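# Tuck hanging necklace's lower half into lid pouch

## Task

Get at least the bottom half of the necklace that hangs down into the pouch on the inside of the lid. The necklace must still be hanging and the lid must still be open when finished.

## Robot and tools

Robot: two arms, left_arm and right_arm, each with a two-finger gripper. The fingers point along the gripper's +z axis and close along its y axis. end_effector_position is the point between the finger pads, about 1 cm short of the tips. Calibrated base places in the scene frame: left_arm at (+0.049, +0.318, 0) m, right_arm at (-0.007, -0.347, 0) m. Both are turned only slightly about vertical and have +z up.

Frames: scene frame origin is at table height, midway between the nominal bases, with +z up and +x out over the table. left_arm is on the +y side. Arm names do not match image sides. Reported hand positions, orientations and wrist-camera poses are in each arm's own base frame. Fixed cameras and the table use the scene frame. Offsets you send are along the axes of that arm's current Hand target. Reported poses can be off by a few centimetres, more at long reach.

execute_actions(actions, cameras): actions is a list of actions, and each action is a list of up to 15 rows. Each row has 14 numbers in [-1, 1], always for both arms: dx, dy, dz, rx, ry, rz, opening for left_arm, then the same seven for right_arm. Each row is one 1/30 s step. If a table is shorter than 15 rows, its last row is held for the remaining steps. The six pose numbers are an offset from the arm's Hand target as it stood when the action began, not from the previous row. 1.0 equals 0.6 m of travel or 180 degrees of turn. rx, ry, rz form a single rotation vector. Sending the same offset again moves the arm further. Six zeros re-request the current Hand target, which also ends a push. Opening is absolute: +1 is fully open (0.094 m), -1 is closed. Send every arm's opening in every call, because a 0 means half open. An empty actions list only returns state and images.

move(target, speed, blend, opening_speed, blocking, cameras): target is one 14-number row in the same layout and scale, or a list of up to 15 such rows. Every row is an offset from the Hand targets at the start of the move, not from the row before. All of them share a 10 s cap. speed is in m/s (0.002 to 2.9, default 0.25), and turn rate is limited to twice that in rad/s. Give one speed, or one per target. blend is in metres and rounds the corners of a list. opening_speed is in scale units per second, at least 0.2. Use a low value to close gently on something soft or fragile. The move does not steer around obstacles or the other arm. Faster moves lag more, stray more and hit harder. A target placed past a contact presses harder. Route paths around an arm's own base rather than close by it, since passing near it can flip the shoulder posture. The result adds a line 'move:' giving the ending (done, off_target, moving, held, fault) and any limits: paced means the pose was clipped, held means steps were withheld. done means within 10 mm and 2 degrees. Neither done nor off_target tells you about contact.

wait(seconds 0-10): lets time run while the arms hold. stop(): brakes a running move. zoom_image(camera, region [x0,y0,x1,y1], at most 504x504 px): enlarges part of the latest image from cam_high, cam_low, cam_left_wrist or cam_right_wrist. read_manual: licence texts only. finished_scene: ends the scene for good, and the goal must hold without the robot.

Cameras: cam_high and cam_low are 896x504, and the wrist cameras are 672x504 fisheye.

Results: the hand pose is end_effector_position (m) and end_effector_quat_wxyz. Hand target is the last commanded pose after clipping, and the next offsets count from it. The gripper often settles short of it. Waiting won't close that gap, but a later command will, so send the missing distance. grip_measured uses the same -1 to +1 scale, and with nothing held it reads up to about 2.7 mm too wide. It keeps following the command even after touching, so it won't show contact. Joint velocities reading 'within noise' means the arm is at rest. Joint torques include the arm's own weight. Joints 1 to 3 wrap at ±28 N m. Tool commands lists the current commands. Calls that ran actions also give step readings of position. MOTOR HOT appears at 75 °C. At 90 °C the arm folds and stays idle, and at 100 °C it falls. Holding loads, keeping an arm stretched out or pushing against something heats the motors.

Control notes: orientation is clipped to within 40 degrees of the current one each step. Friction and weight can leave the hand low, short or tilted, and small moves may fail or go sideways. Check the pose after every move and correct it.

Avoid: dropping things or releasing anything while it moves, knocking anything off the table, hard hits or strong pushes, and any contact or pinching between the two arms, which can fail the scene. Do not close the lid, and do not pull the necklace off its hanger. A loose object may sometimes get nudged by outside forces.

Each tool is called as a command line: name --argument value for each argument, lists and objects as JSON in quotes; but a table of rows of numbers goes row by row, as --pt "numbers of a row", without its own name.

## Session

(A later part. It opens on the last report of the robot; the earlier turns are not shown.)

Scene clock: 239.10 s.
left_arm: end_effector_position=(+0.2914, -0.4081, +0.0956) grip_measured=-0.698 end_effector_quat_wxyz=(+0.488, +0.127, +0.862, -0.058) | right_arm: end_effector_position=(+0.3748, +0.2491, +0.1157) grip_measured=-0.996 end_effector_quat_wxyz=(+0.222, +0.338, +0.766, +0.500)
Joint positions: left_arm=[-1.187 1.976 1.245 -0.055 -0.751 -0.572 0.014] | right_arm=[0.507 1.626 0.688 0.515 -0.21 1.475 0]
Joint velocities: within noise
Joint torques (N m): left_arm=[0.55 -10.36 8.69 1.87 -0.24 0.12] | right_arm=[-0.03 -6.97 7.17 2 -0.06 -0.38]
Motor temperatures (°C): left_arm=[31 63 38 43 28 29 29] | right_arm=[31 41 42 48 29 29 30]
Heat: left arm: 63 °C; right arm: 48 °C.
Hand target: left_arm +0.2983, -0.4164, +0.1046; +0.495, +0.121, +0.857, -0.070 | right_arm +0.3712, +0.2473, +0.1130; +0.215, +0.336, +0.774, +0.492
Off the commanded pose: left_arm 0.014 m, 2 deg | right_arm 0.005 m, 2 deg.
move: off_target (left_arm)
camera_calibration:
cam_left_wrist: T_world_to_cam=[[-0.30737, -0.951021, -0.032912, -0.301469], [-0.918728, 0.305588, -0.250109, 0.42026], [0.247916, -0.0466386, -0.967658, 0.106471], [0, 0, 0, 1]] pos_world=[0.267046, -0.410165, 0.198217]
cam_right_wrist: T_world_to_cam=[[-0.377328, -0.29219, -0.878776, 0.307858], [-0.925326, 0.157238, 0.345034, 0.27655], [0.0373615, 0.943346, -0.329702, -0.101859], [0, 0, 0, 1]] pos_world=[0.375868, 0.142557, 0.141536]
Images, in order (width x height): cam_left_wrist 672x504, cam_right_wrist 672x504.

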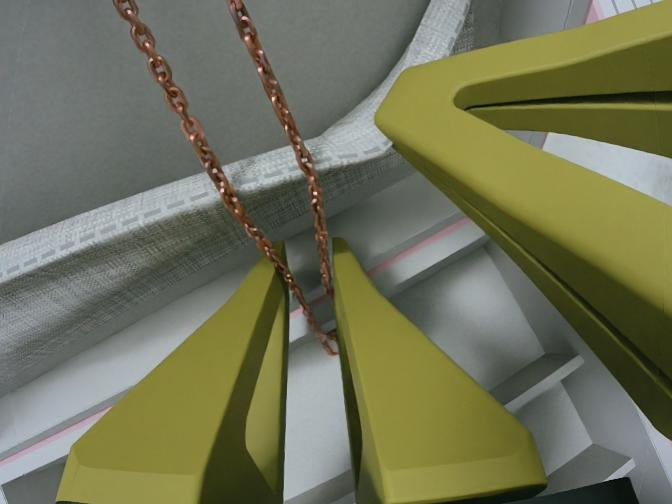

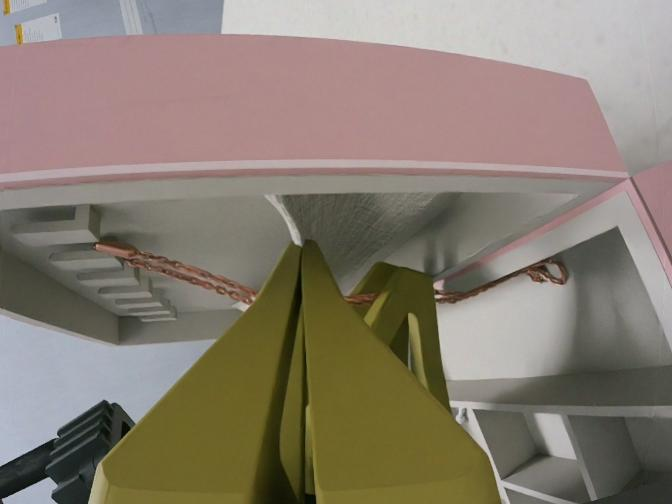

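move --target '[0, 0, 0, 0, 0, 0, -0.85, 0, 0, 0, 0, 0, 0, -1.0]' --speed 0.05 --opening_speed 0.25 --cameras '["cam_left_wrist", "cam_right_wrist"]'

zoom_image --camera "cam_right_wrist" --region '[290, 220, 540, 400]'

zoom_image --camera "cam_left_wrist" --region '[180, 120, 430, 370]'

Scene clock: 240.13 s.
left_arm: end_effector_position=(+0.2914, -0.4081, +0.0957) grip_measured=-0.848 end_effector_quat_wxyz=(+0.488, +0.127, +0.862, -0.058) | right_arm: end_effector_position=(+0.3748, +0.2491, +0.1157) grip_measured=-0.996 end_effector_quat_wxyz=(+0.222, +0.338, +0.766, +0.500)
Joint positions: left_arm=[-1.187 1.976 1.245 -0.055 -0.751 -0.572 0.007] | right_arm=[0.507 1.626 0.688 0.515 -0.21 1.475 0]
Joint velocities: within noise
Joint torques (N m): left_arm=[0.69 -10.44 8.57 1.84 -0.2 0.14] | right_arm=[-0.01 -6.97 7.15 2 -0.06 -0.39]
Motor temperatures (°C): left_arm=[31 63 38 43 28 29 29] | right_arm=[31 41 42 48 29 29 30]
Heat: left arm: 63 °C; right arm: 48 °C.
Hand target: left_arm +0.2983, -0.4164, +0.1046; +0.495, +0.121, +0.857, -0.070 | right_arm +0.3712, +0.2473, +0.1130; +0.215, +0.336, +0.774, +0.492
Off the commanded pose: left_arm 0.014 m, 2 deg | right_arm 0.005 m, 2 deg.
move: off_target (left_arm)
camera_calibration:
cam_left_wrist: T_world_to_cam=[[-0.307371, -0.951029, -0.0326506, -0.30162], [-0.918697, 0.305515, -0.250312, 0.420293], [0.24803, -0.0469428, -0.967614, 0.106303], [0, 0, 0, 1]] pos_world=[0.267046, -0.410265, 0.198217]
cam_right_wrist: T_world_to_cam=[[-0.377328, -0.29219, -0.878776, 0.307858], [-0.925326, 0.157238, 0.345034, 0.27655], [0.0373615, 0.943346, -0.329702, -0.101859], [0, 0, 0, 1]] pos_world=[0.375868, 0.142557, 0.141536]
Images, in order (width x height): cam_left_wrist 672x504, cam_right_wrist 672x504.

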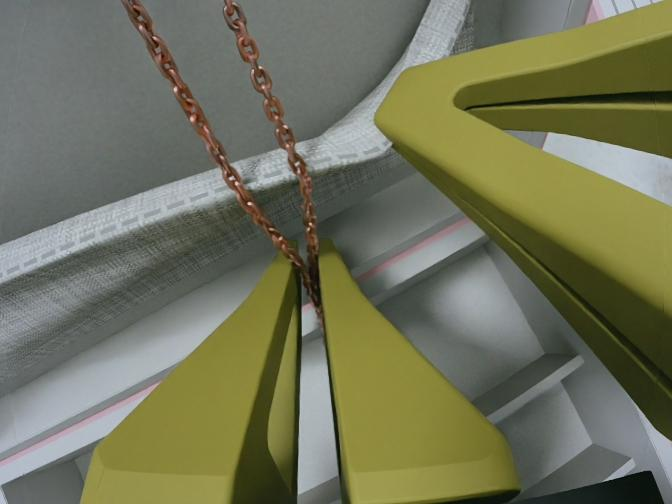

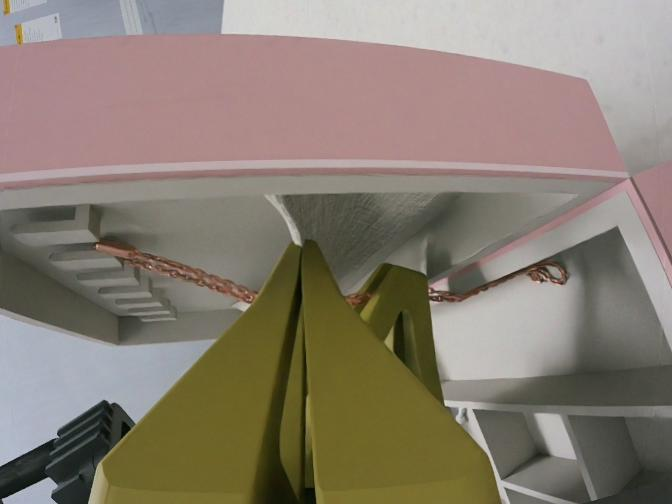

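Scaled by 2.016 from the camera's 672x504 image, which has a finer 960x720 frame.

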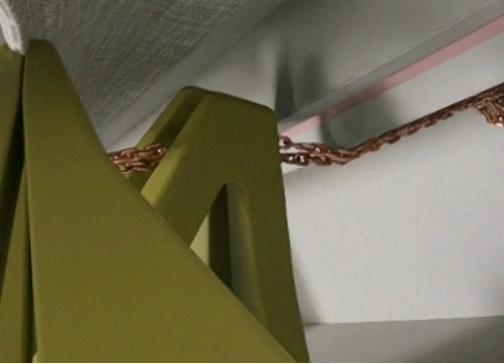

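Scaled by 2.016 from the camera's 672x504 image, which has a finer 960x720 frame.

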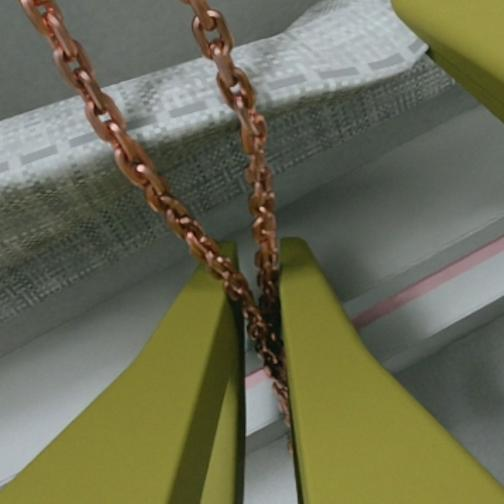

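move --target '[0, 0, 0, 0, 0, 0, -0.94, 0, 0, 0, 0, 0, 0, -1.0]' --speed 0.05 --opening_speed 0.2 --cameras '["cam_left_wrist", "cam_right_wrist"]'

zoom_image --camera "cam_right_wrist" --region '[290, 220, 540, 400]'

zoom_image --camera "cam_left_wrist" --region '[180, 120, 430, 370]'

Scene clock: 241.00 s.
left_arm: end_effector_position=(+0.2914, -0.4081, +0.0957) grip_measured=-0.932 end_effector_quat_wxyz=(+0.488, +0.127, +0.862, -0.058) | right_arm: end_effector_position=(+0.3748, +0.2491, +0.1157) grip_measured=-0.996 end_effector_quat_wxyz=(+0.222, +0.338, +0.766, +0.500)
Joint positions: left_arm=[-1.187 1.976 1.245 -0.055 -0.751 -0.571 0.003] | right_arm=[0.507 1.626 0.688 0.515 -0.21 1.475 0]
Joint velocities: within noise
Joint torques (N m): left_arm=[0.39 -10.45 8.49 1.81 -0.23 0.12] | right_arm=[0.01 -6.98 7.17 2 -0.06 -0.38]
Motor temperatures (°C): left_arm=[31 63 38 43 28 29 29] | right_arm=[31 41 42 48 29 29 30]
Heat: left arm: 63 °C; right arm: 48 °C.
Hand target: left_arm +0.2983, -0.4164, +0.1046; +0.495, +0.121, +0.857, -0.070 | right_arm +0.3712, +0.2473, +0.1130; +0.215, +0.336, +0.774, +0.492
Off the commanded pose: left_arm 0.014 m, 2 deg | right_arm 0.005 m, 2 deg.
move: off_target (left_arm)
camera_calibration:
cam_left_wrist: T_world_to_cam=[[-0.307603, -0.950944, -0.0329466, -0.301464], [-0.918592, 0.305811, -0.250336, 0.420391], [0.248131, -0.0467395, -0.967598, 0.106356], [0, 0, 0, 1]] pos_world=[0.267046, -0.410264, 0.198217]
cam_right_wrist: T_world_to_cam=[[-0.377328, -0.29219, -0.878776, 0.307858], [-0.925326, 0.157238, 0.345034, 0.27655], [0.0373615, 0.943346, -0.329702, -0.101859], [0, 0, 0, 1]] pos_world=[0.375868, 0.142557, 0.141536]
Images, in order (width x height): cam_left_wrist 672x504, cam_right_wrist 672x504.

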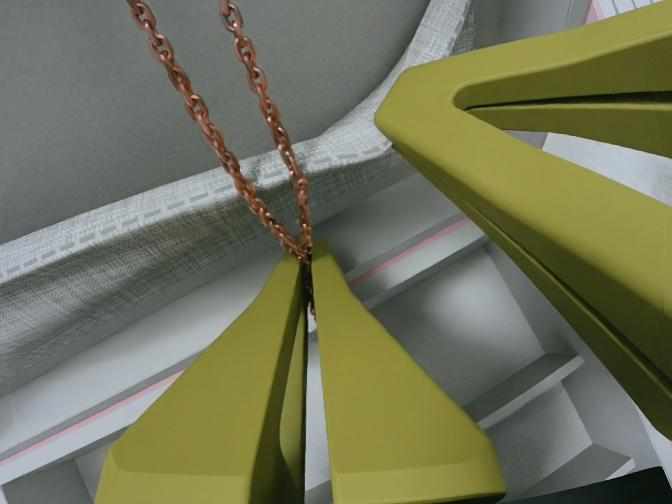

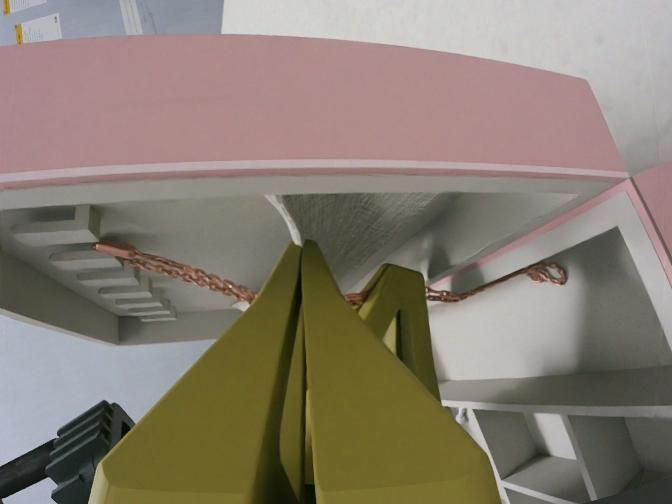

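Scaled by 2.016 from the camera's 672x504 image, which has a finer 960x720 frame.

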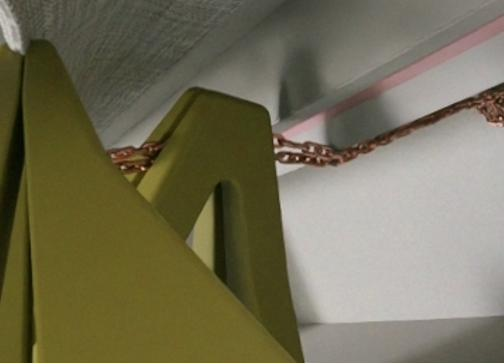

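Scaled by 2.016 from the camera's 672x504 image, which has a finer 960x720 frame.

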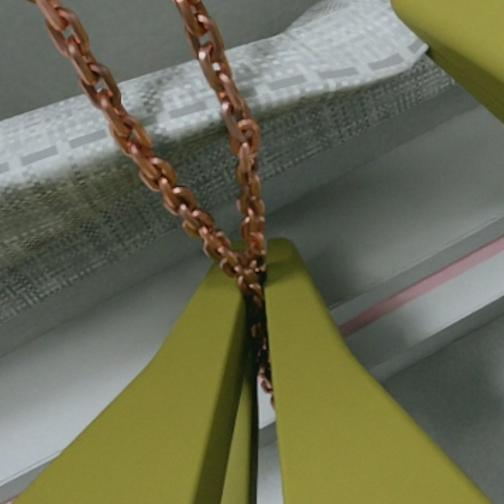

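move --target '[0, 0, 0, 0, 0, 0, -0.97, 0, 0, 0, 0, 0, 0, -1.0]' --speed 0.05 --opening_speed 0.2 --cameras '["cam_left_wrist", "cam_right_wrist"]'

zoom_image --camera "cam_right_wrist" --region '[290, 220, 540, 400]'

zoom_image --camera "cam_left_wrist" --region '[180, 120, 430, 370]'

Scene clock: 241.87 s.
left_arm: end_effector_position=(+0.2914, -0.4081, +0.0957) grip_measured=-0.961 end_effector_quat_wxyz=(+0.488, +0.127, +0.862, -0.058) | right_arm: end_effector_position=(+0.3748, +0.2491, +0.1157) grip_measured=-0.996 end_effector_quat_wxyz=(+0.222, +0.338, +0.766, +0.500)
Joint positions: left_arm=[-1.187 1.976 1.245 -0.055 -0.751 -0.571 0.002] | right_arm=[0.507 1.626 0.688 0.515 -0.21 1.475 0]
Joint velocities: within noise
Joint torques (N m): left_arm=[0.4 -10.41 8.66 1.87 -0.25 0.12] | right_arm=[-0.03 -6.98 7.17 2 -0.06 -0.39]
Motor temperatures (°C): left_arm=[31 63 38 43 28 29 29] | right_arm=[31 41 42 48 29 29 30]
Heat: left arm: 63 °C; right arm: 48 °C.
Hand target: left_arm +0.2983, -0.4164, +0.1046; +0.495, +0.121, +0.857, -0.070 | right_arm +0.3712, +0.2473, +0.1130; +0.215, +0.336, +0.774, +0.492
Off the commanded pose: left_arm 0.014 m, 2 deg | right_arm 0.005 m, 2 deg.
move: off_target (left_arm)
camera_calibration:
cam_left_wrist: T_world_to_cam=[[-0.307603, -0.950944, -0.0329466, -0.301464], [-0.918592, 0.305811, -0.250336, 0.420391], [0.248131, -0.0467395, -0.967598, 0.106356], [0, 0, 0, 1]] pos_world=[0.267046, -0.410264, 0.198217]
cam_right_wrist: T_world_to_cam=[[-0.377328, -0.29219, -0.878776, 0.307858], [-0.925326, 0.157238, 0.345034, 0.27655], [0.0373615, 0.943346, -0.329702, -0.101859], [0, 0, 0, 1]] pos_world=[0.375868, 0.142557, 0.141536]
Images, in order (width x height): cam_left_wrist 672x504, cam_right_wrist 672x504.

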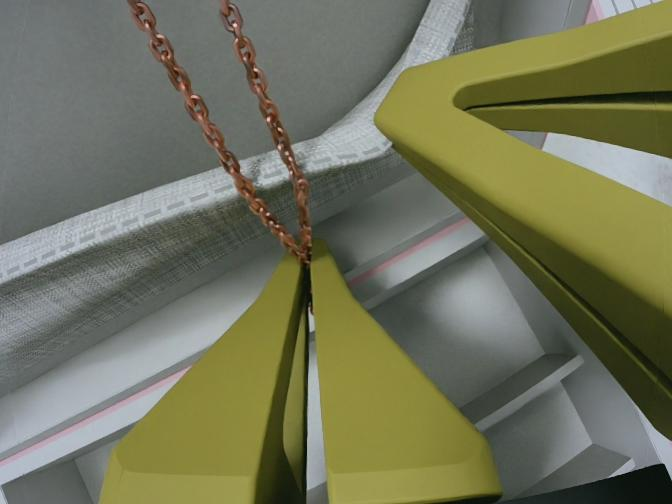

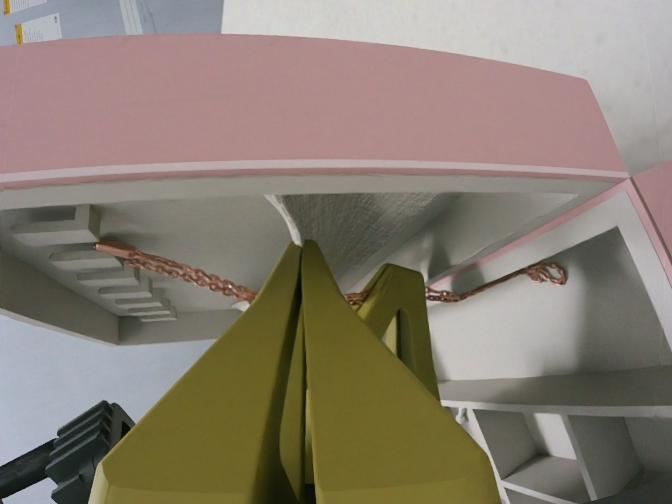

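Scaled by 2.016 from the camera's 672x504 image, which has a finer 960x720 frame.

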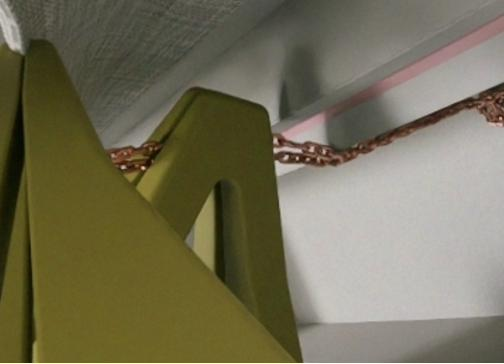

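Scaled by 2.016 from the camera's 672x504 image, which has a finer 960x720 frame.

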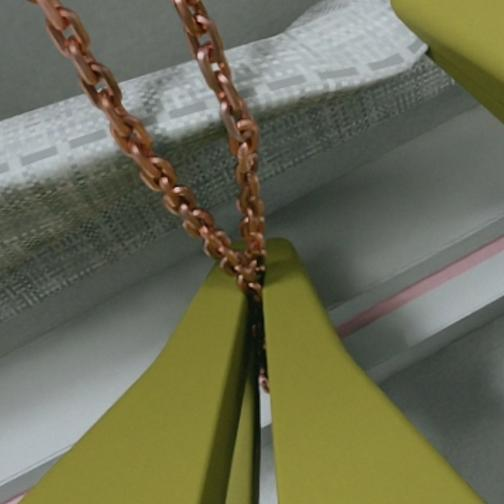

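move --target '[0, 0, 0, 0, 0, 0, -0.99, 0, 0, 0, 0, 0, 0, -1.0]' --speed 0.05 --opening_speed 0.2 --cameras '["cam_left_wrist"]'

zoom_image --camera "cam_left_wrist" --region '[220, 180, 390, 350]'

Scene clock: 242.77 s.
left_arm: end_effector_position=(+0.2914, -0.4082, +0.0957) grip_measured=-0.961 end_effector_quat_wxyz=(+0.488, +0.127, +0.862, -0.058) | right_arm: end_effector_position=(+0.3748, +0.2491, +0.1157) grip_measured=-0.996 end_effector_quat_wxyz=(+0.222, +0.338, +0.766, +0.500)
Joint positions: left_arm=[-1.187 1.976 1.245 -0.055 -0.751 -0.571 0.002] | right_arm=[0.507 1.626 0.688 0.515 -0.21 1.475 0]
Joint velocities: within noise
Joint torques (N m): left_arm=[0.59 -10.32 8.68 1.86 -0.23 0.11] | right_arm=[0.01 -6.99 7.19 2 -0.06 -0.38]
Motor temperatures (°C): left_arm=[31 63 38 43 28 29 29] | right_arm=[31 41 42 48 29 29 30]
Heat: left arm: 63 °C; right arm: 48 °C.
Hand target: left_arm +0.2983, -0.4164, +0.1047; +0.496, +0.121, +0.857, -0.070 | right_arm +0.3712, +0.2473, +0.1130; +0.215, +0.336, +0.774, +0.492
Off the commanded pose: left_arm 0.014 m, 2 deg | right_arm 0.005 m, 2 deg.
move: off_target (left_arm)
camera_calibration:
cam_left_wrist: T_world_to_cam=[[-0.307576, -0.950962, -0.0326751, -0.30153], [-0.918577, 0.305709, -0.250515, 0.420406], [0.248219, -0.0470377, -0.967561, 0.106299], [0, 0, 0, 1]] pos_world=[0.267047, -0.410265, 0.198317]
Images, in order (width x height): cam_left_wrist 672x504.

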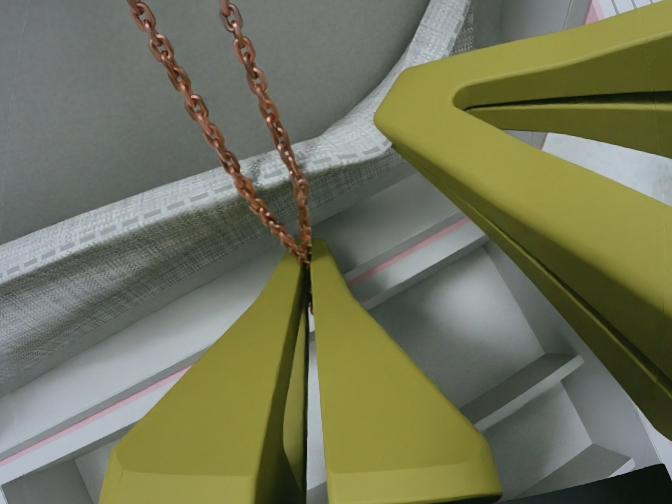

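Scaled by 2.965 from the camera's 672x504 image, which has a finer 960x720 frame.

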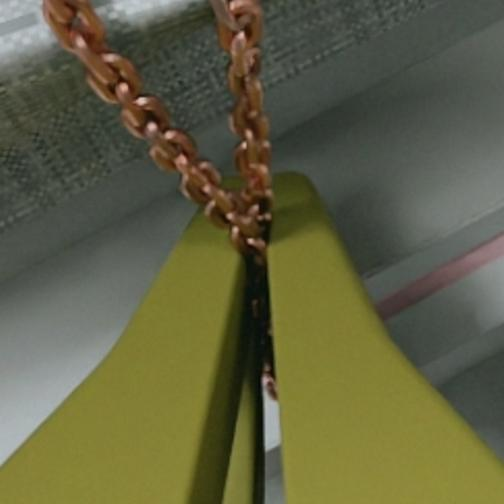

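move --target '[-0.0224, 0.0016, -0.0511, 0, 0, 0, -0.99, 0, 0, 0, 0, 0, 0, -1.0]' --speed 0.08 --cameras '["cam_left_wrist", "cam_right_wrist"]'

Scene clock: 244.23 s.
left_arm: end_effector_position=(+0.2786, -0.4035, +0.1024) grip_measured=-0.961 end_effector_quat_wxyz=(+0.479, +0.139, +0.865, -0.045) | right_arm: end_effector_position=(+0.3748, +0.2491, +0.1157) grip_measured=-0.996 end_effector_quat_wxyz=(+0.222, +0.338, +0.766, +0.500)
Joint positions: left_arm=[-1.211 1.941 1.249 -0.142 -0.761 -0.585 0.002] | right_arm=[0.507 1.626 0.688 0.515 -0.21 1.475 0]
Joint velocities: within noise
Joint torques (N m): left_arm=[-0.55 -14.65 8.57 1.55 -0.43 -0.1] | right_arm=[-0.02 -6.97 7.19 1.99 -0.06 -0.38]
Motor temperatures (°C): left_arm=[31 63 38 43 28 29 29] | right_arm=[31 41 42 48 29 29 30]
Heat: left arm: 63 °C; right arm: 48 °C.
Hand target: left_arm +0.2796, -0.4099, +0.1315; +0.495, +0.121, +0.857, -0.070 | right_arm +0.3712, +0.2473, +0.1130; +0.215, +0.336, +0.774, +0.492
Off the commanded pose: left_arm 0.030 m, 4 deg | right_arm 0.005 m, 2 deg.
move: off_target (left_arm)
camera_calibration:
cam_left_wrist: T_world_to_cam=[[-0.317385, -0.946183, -0.0632804, -0.292993], [-0.918676, 0.323334, -0.226914, 0.413543], [0.235163, -0.0138848, -0.971857, 0.13356], [0, 0, 0, 1]] pos_world=[0.255512, -0.409083, 0.205099]
cam_right_wrist: T_world_to_cam=[[-0.377328, -0.29219, -0.878776, 0.307858], [-0.925326, 0.157238, 0.345034, 0.27655], [0.0373615, 0.943346, -0.329702, -0.101859], [0, 0, 0, 1]] pos_world=[0.375868, 0.142557, 0.141536]
Images, in order (width x height): cam_left_wrist 672x504, cam_right_wrist 672x504.

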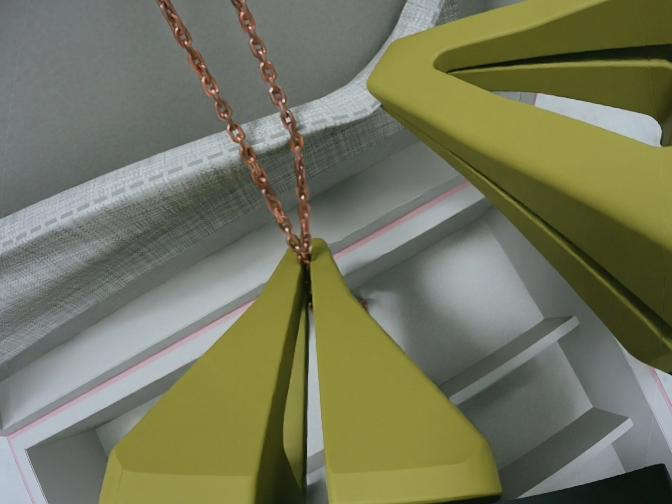

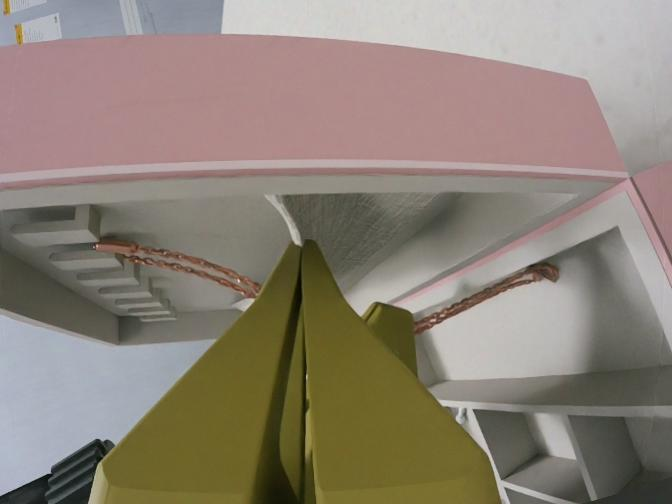

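move --target '[-0.0417, -0.0009, -0.0278, 0, 0, 0, -0.99, 0, 0, 0, 0, 0, 0, -1.0]' --speed 0.08 --cameras '["cam_left_wrist", "cam_right_wrist"]'

Scene clock: 245.67 s.
left_arm: end_effector_position=(+0.2793, -0.4040, +0.1335) grip_measured=-0.961 end_effector_quat_wxyz=(+0.480, +0.137, +0.865, -0.045) | right_arm: end_effector_position=(+0.3748, +0.2492, +0.1157) grip_measured=-0.996 end_effector_quat_wxyz=(+0.222, +0.338, +0.766, +0.500)
Joint positions: left_arm=[-1.211 1.9 1.324 -0.259 -0.765 -0.589 0.002] | right_arm=[0.507 1.626 0.688 0.515 -0.211 1.475 0]
Joint velocities: within noise
Joint torques (N m): left_arm=[-1.14 -14.31 8.59 1.51 -0.41 -0.1] | right_arm=[-0.01 -6.98 7.16 1.99 -0.06 -0.39]
Motor temperatures (°C): left_arm=[31 64 39 43 28 29 30] | right_arm=[31 41 42 48 29 29 30]
Heat: left arm: 64 °C; right arm: 48 °C.
Hand target: left_arm +0.2776, -0.4099, +0.1614; +0.495, +0.121, +0.857, -0.070 | right_arm +0.3711, +0.2473, +0.1130; +0.215, +0.336, +0.774, +0.492
Off the commanded pose: left_arm 0.029 m, 4 deg | right_arm 0.005 m, 2 deg.
move: off_target (left_arm)
camera_calibration:
cam_left_wrist: T_world_to_cam=[[-0.312775, -0.947848, -0.0612828, -0.293548], [-0.919917, 0.318359, -0.228911, 0.420065], [0.236483, -0.0152227, -0.971516, 0.162768], [0, 0, 0, 1]] pos_world=[0.256119, -0.409493, 0.2363]
cam_right_wrist: T_world_to_cam=[[-0.377302, -0.292254, -0.878767, 0.307885], [-0.925352, 0.156847, 0.345141, 0.276588], [0.036963, 0.943391, -0.329616, -0.101822], [0, 0, 0, 1]] pos_world=[0.37587, 0.142657, 0.141535]
Images, in order (width x height): cam_left_wrist 672x504, cam_right_wrist 672x504.

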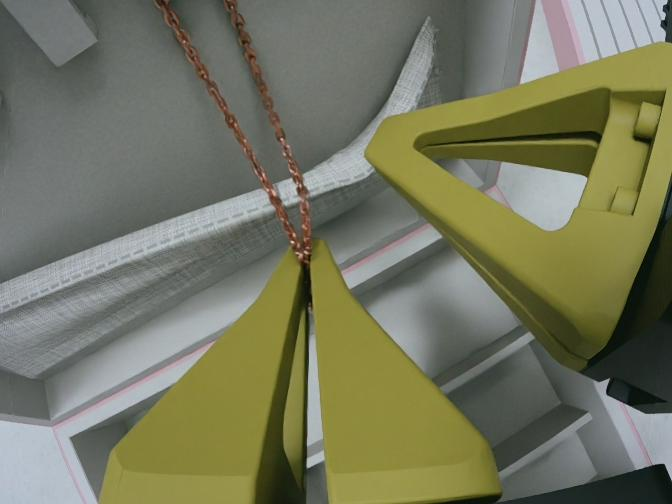

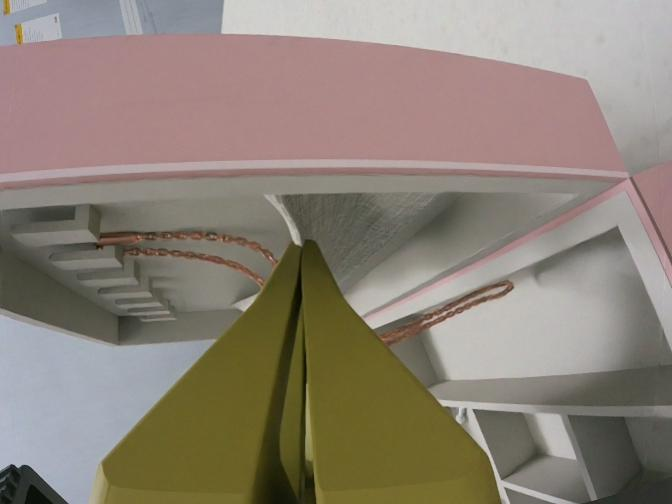

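move --target '[-0.0722, 0, -0.0417, 0, 0, 0, -0.99, 0, 0, 0, 0, 0, 0, -1.0]' --speed 0.1 --cameras '["cam_left_wrist", "cam_right_wrist"]'

Scene clock: 247.17 s.
left_arm: end_effector_position=(+0.2803, -0.4065, +0.1839) grip_measured=-0.961 end_effector_quat_wxyz=(+0.481, +0.136, +0.865, -0.045) | right_arm: end_effector_position=(+0.3748, +0.2492, +0.1157) grip_measured=-0.996 end_effector_quat_wxyz=(+0.222, +0.338, +0.766, +0.500)
Joint positions: left_arm=[-1.211 1.865 1.482 -0.451 -0.766 -0.59 0.002] | right_arm=[0.507 1.626 0.688 0.515 -0.211 1.475 0]
Joint velocities: within noise
Joint torques (N m): left_arm=[-1.24 -14.12 8.83 1.58 -0.4 -0.14] | right_arm=[0.01 -6.97 7.17 1.99 -0.06 -0.39]
Motor temperatures (°C): left_arm=[31 64 39 43 28 29 30] | right_arm=[31 41 42 48 29 29 30]
Heat: left arm: 64 °C; right arm: 48 °C.
Hand target: left_arm +0.2775, -0.4099, +0.2115; +0.495, +0.121, +0.857, -0.070 | right_arm +0.3712, +0.2473, +0.1130; +0.215, +0.336, +0.774, +0.492
Off the commanded pose: left_arm 0.028 m, 4 deg | right_arm 0.005 m, 2 deg.
move: off_target (left_arm)
camera_calibration:
cam_left_wrist: T_world_to_cam=[[-0.312034, -0.948142, -0.0605144, -0.292986], [-0.919937, 0.317438, -0.230106, 0.433166], [0.237383, -0.0161314, -0.971282, 0.21081], [0, 0, 0, 1]] pos_world=[0.257021, -0.411895, 0.2867]
cam_right_wrist: T_world_to_cam=[[-0.377302, -0.292254, -0.878767, 0.307885], [-0.925352, 0.156847, 0.345141, 0.276588], [0.036963, 0.943391, -0.329616, -0.101822], [0, 0, 0, 1]] pos_world=[0.37587, 0.142657, 0.141535]
Images, in order (width x height): cam_left_wrist 672x504, cam_right_wrist 672x504.

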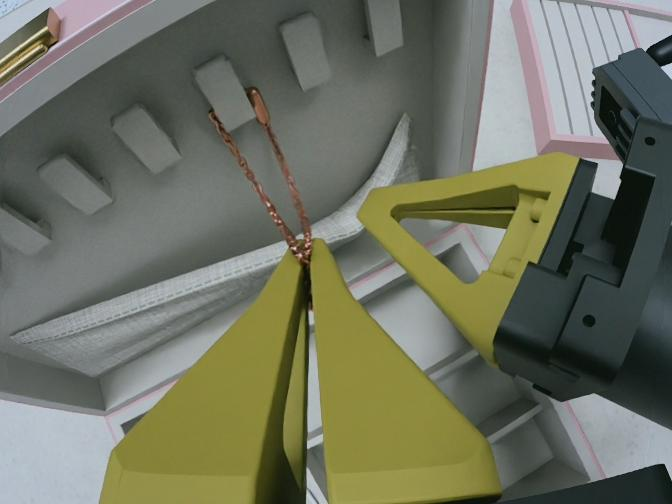

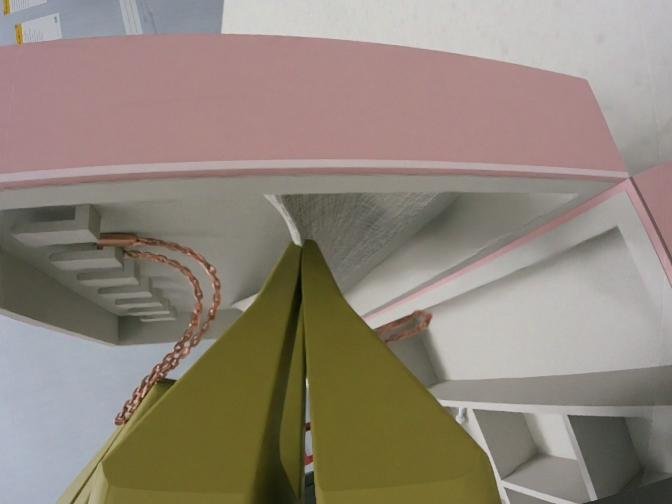

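move --target '[-0.0604, 0.0055, 0.0013, 0, 0, 0, -0.99, 0, 0, 0, 0, 0, 0, -1.0]' --speed 0.08 --cameras '["cam_left_wrist", "cam_right_wrist"]'

Scene clock: 249.83 s.
left_arm: end_effector_position=(+0.2941, -0.4097, +0.2279) grip_measured=-0.961 end_effector_quat_wxyz=(+0.489, +0.124, +0.861, -0.059) | right_arm: end_effector_position=(+0.3748, +0.2492, +0.1157) grip_measured=-0.996 end_effector_quat_wxyz=(+0.222, +0.338, +0.766, +0.500)
Joint positions: left_arm=[-1.183 1.865 1.633 -0.549 -0.751 -0.572 0.002] | right_arm=[0.507 1.626 0.688 0.515 -0.211 1.475 0]
Joint velocities: within noise
Joint torques (N m): left_arm=[0.09 -11.85 9.17 1.64 -0.22 0.15] | right_arm=[0.03 -6.98 7.16 2 -0.05 -0.38]
Motor temperatures (°C): left_arm=[31 65 39 43 28 29 30] | right_arm=[31 41 42 48 29 29 30]
Heat: left arm: 65 °C; right arm: 48 °C.
Hand target: left_arm +0.2965, -0.4119, +0.2426; +0.495, +0.121, +0.857, -0.070 | right_arm +0.3712, +0.2473, +0.1130; +0.215, +0.336, +0.774, +0.492
Off the commanded pose: left_arm 0.015 m, 2 deg | right_arm 0.005 m, 2 deg.
move: off_target (left_arm)
camera_calibration:
cam_left_wrist: T_world_to_cam=[[-0.303417, -0.952444, -0.0280783, -0.300752], [-0.919272, 0.30035, -0.254421, 0.455418], [0.250755, -0.0513839, -0.966686, 0.230681], [0, 0, 0, 1]] pos_world=[0.269555, -0.41138, 0.330419]
cam_right_wrist: T_world_to_cam=[[-0.377302, -0.292254, -0.878767, 0.307885], [-0.925352, 0.156847, 0.345141, 0.276588], [0.036963, 0.943391, -0.329616, -0.101822], [0, 0, 0, 1]] pos_world=[0.37587, 0.142657, 0.141535]
Images, in order (width x height): cam_left_wrist 672x504, cam_right_wrist 672x504.

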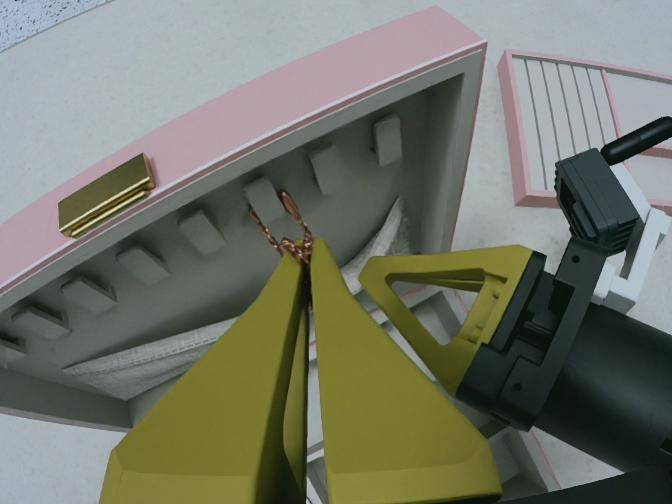

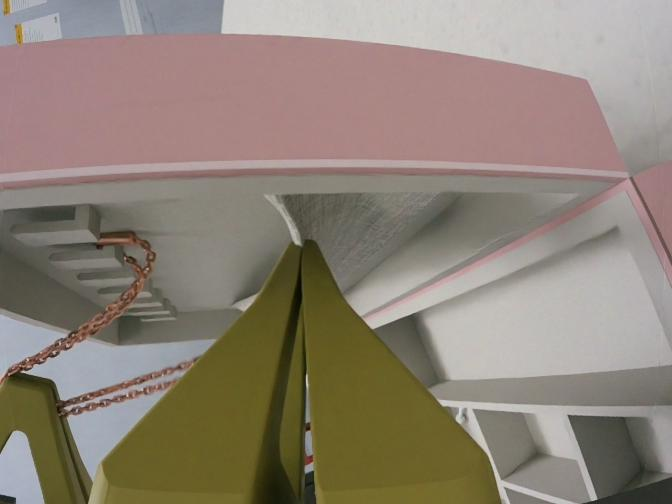

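zoom_image --camera "cam_left_wrist" --region '[180, 130, 430, 380]'

zoom_image --camera "cam_right_wrist" --region '[0, 180, 350, 440]'

Scaled by 2.016 from the camera's 672x504 image, which has a finer 960x720 frame.

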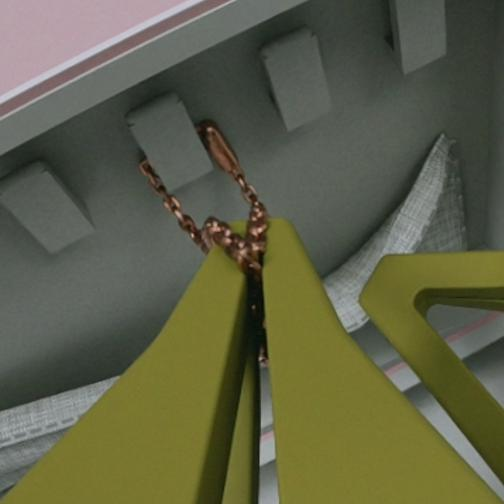

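Scaled by 1.440 from the camera's 672x504 image, which has a finer 960x720 frame.

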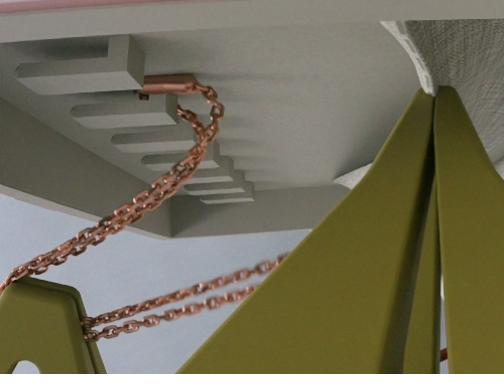

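wait --seconds 0 --cameras '["cam_high", "cam_low", "cam_left_wrist"]'

zoom_image --camera "cam_low" --region '[430, 210, 560, 330]'

zoom_image --camera "cam_high" --region '[400, 200, 540, 340]'

Scene clock: 252.80 s.
left_arm: end_effector_position=(+0.2940, -0.4097, +0.2276) grip_measured=-0.961 end_effector_quat_wxyz=(+0.489, +0.124, +0.862, -0.059) | right_arm: end_effector_position=(+0.3748, +0.2492, +0.1157) grip_measured=-0.996 end_effector_quat_wxyz=(+0.222, +0.338, +0.766, +0.500)
Joint positions: left_arm=[-1.183 1.865 1.633 -0.55 -0.75 -0.571 0.002] | right_arm=[0.507 1.626 0.688 0.515 -0.211 1.475 0]
Joint velocities: within noise
Joint torques (N m): left_arm=[0.14 -11.6 9.17 1.65 -0.22 0.15] | right_arm=[0.01 -6.98 7.17 1.99 -0.06 -0.38]
Motor temperatures (°C): left_arm=[31 65 39 43 28 29 30] | right_arm=[31 41 42 48 29 29 30]
Heat: left arm: 65 °C; right arm: 48 °C.
Hand target: left_arm +0.2965, -0.4119, +0.2426; +0.495, +0.121, +0.857, -0.070 | right_arm +0.3712, +0.2473, +0.1130; +0.215, +0.336, +0.774, +0.492
Tool commands: left_gripper/opening=-0.99 right_gripper/opening=-1.0
Off the commanded pose: left_arm 0.015 m, 2 deg | right_arm 0.005 m, 2 deg.
camera_calibration:
cam_left_wrist: T_world_to_cam=[[-0.304143, -0.952185, -0.0289858, -0.300183], [-0.919273, 0.30134, -0.253242, 0.45529], [0.249868, -0.050376, -0.966969, 0.23126], [0, 0, 0, 1]] pos_world=[0.269453, -0.411377, 0.330219]
Images, in order (width x height): cam_high 896x504, cam_low 896x504, cam_left_wrist 672x504.

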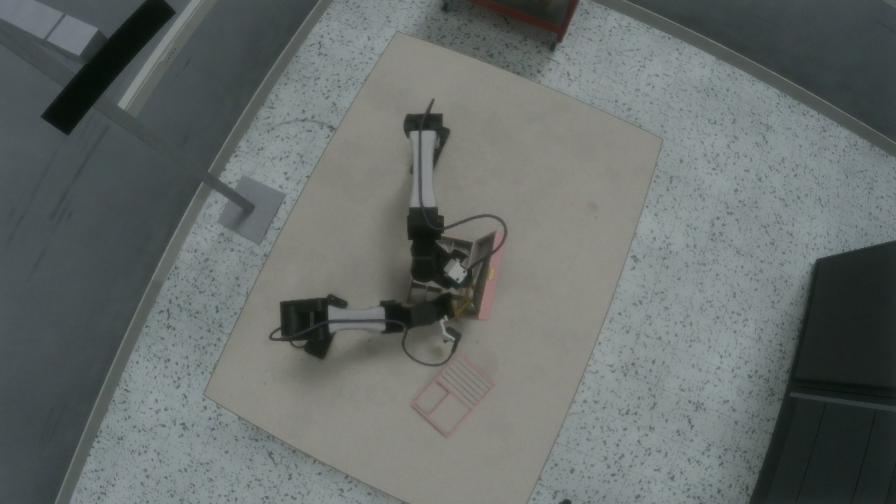

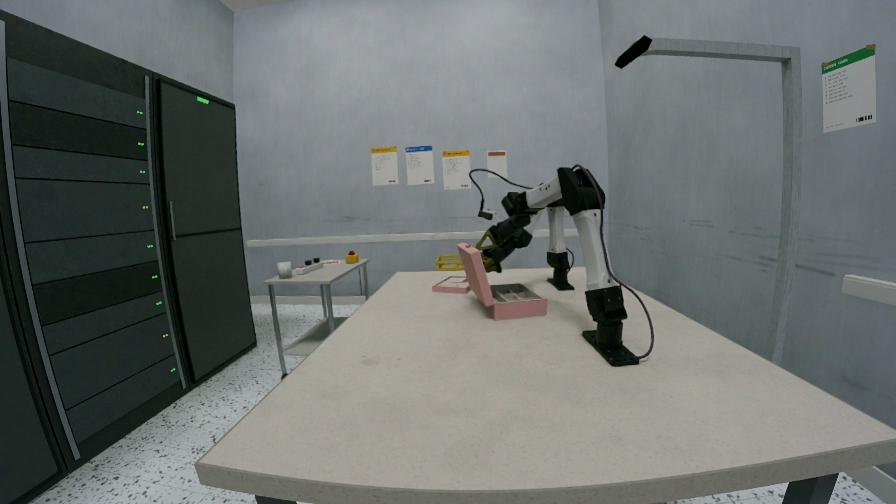

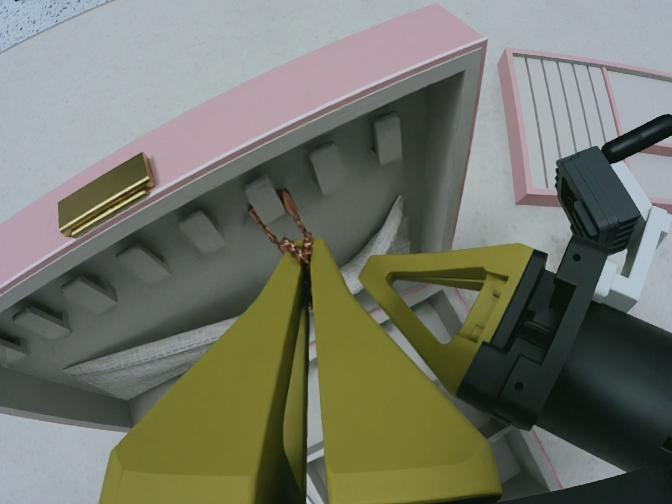

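Scaled by 3.877.

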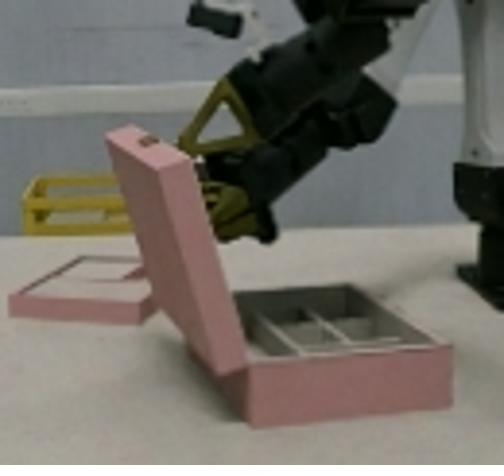

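Scaled by 3.600.

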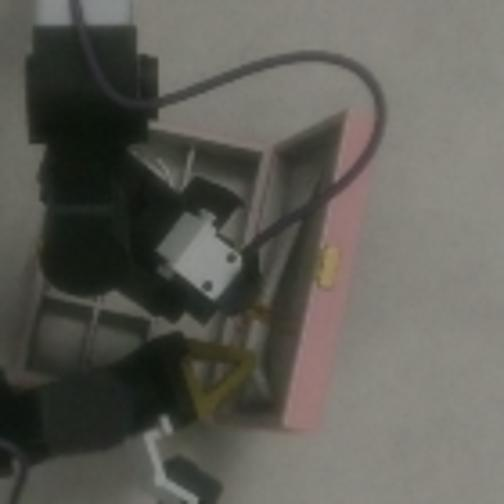

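move --target '[-0.0234, 0.0344, -0.0008, 0, 0, 0, -0.99, 0, 0, 0, 0, 0, 0, -1.0]' --speed 0.06 --cameras '["cam_left_wrist", "cam_right_wrist"]'

zoom_image --camera "cam_left_wrist" --region '[180, 130, 430, 380]'

zoom_image --camera "cam_right_wrist" --region '[0, 180, 350, 440]'

Scene clock: 255.43 s.
left_arm: end_effector_position=(+0.3091, -0.3978, +0.2323) grip_measured=-0.961 end_effector_quat_wxyz=(+0.485, +0.126, +0.864, -0.054) | right_arm: end_effector_position=(+0.3748, +0.2492, +0.1157) grip_measured=-0.996 end_effector_quat_wxyz=(+0.222, +0.338, +0.766, +0.500)
Joint positions: left_arm=[-1.136 1.848 1.633 -0.553 -0.717 -0.531 0.002] | right_arm=[0.507 1.626 0.688 0.515 -0.211 1.475 0]
Joint velocities: within noise
Joint torques (N m): left_arm=[0.03 -14.53 7.45 1.69 -0.21 0.14] | right_arm=[0.02 -6.98 7.16 1.99 -0.06 -0.39]
Motor temperatures (°C): left_arm=[31 65 39 43 28 29 30] | right_arm=[31 41 42 48 29 29 30]
Heat: left arm: 65 °C; right arm: 48 °C.
Hand target: left_arm +0.3085, -0.3938, +0.2550; +0.495, +0.121, +0.857, -0.070 | right_arm +0.3712, +0.2473, +0.1130; +0.215, +0.336, +0.774, +0.492
Off the commanded pose: left_arm 0.023 m, 2 deg | right_arm 0.005 m, 2 deg.
move: off_target (left_arm)
camera_calibration:
cam_left_wrist: T_world_to_cam=[[-0.302692, -0.952336, -0.0378769, -0.282594], [-0.921534, 0.302581, -0.243351, 0.465738], [0.243212, -0.0387554, -0.969199, 0.239767], [0, 0, 0, 1]] pos_world=[0.285341, -0.400756, 0.335016]
cam_right_wrist: T_world_to_cam=[[-0.377082, -0.292454, -0.878795, 0.307836], [-0.925442, 0.156844, 0.344902, 0.276655], [0.0369654, 0.94333, -0.329792, -0.10179], [0, 0, 0, 1]] pos_world=[0.37587, 0.142657, 0.141536]
Images, in order (width x height): cam_left_wrist 672x504, cam_right_wrist 672x504.

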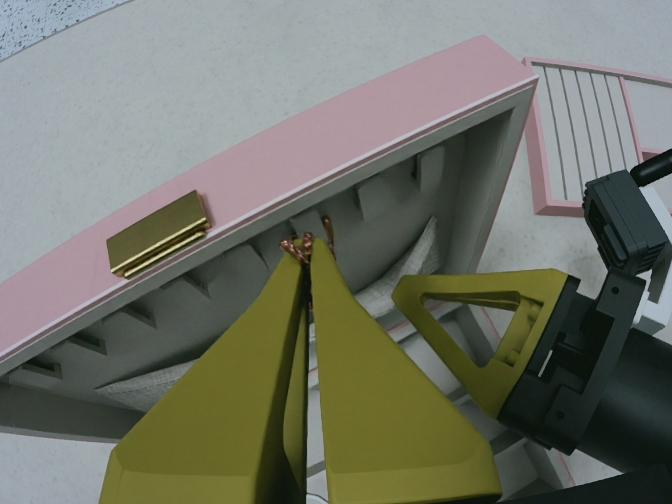

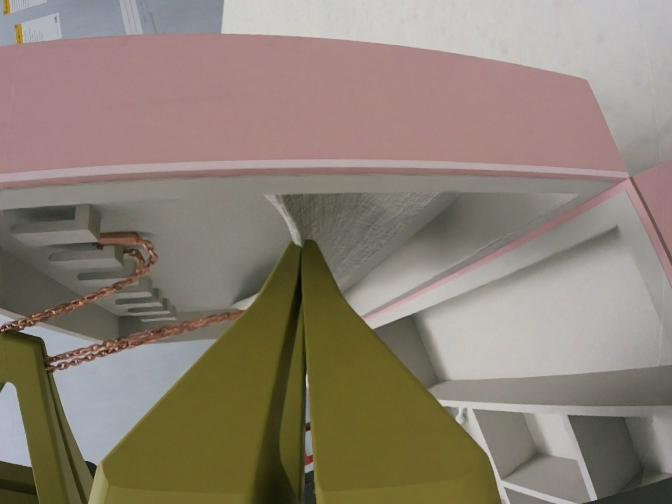

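Scaled by 2.016 from the camera's 672x504 image, which has a finer 960x720 frame.

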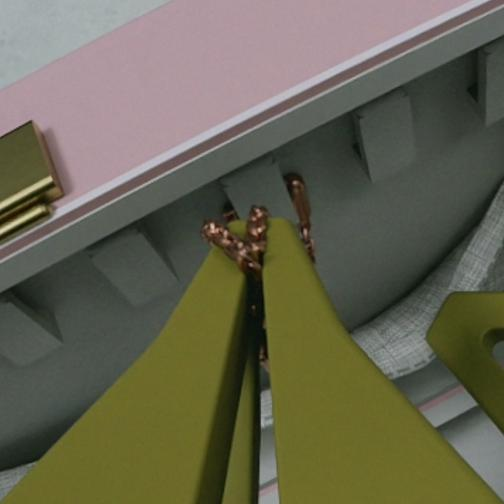

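Scaled by 1.440 from the camera's 672x504 image, which has a finer 960x720 frame.

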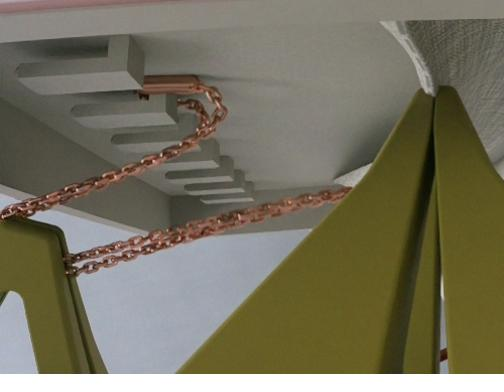

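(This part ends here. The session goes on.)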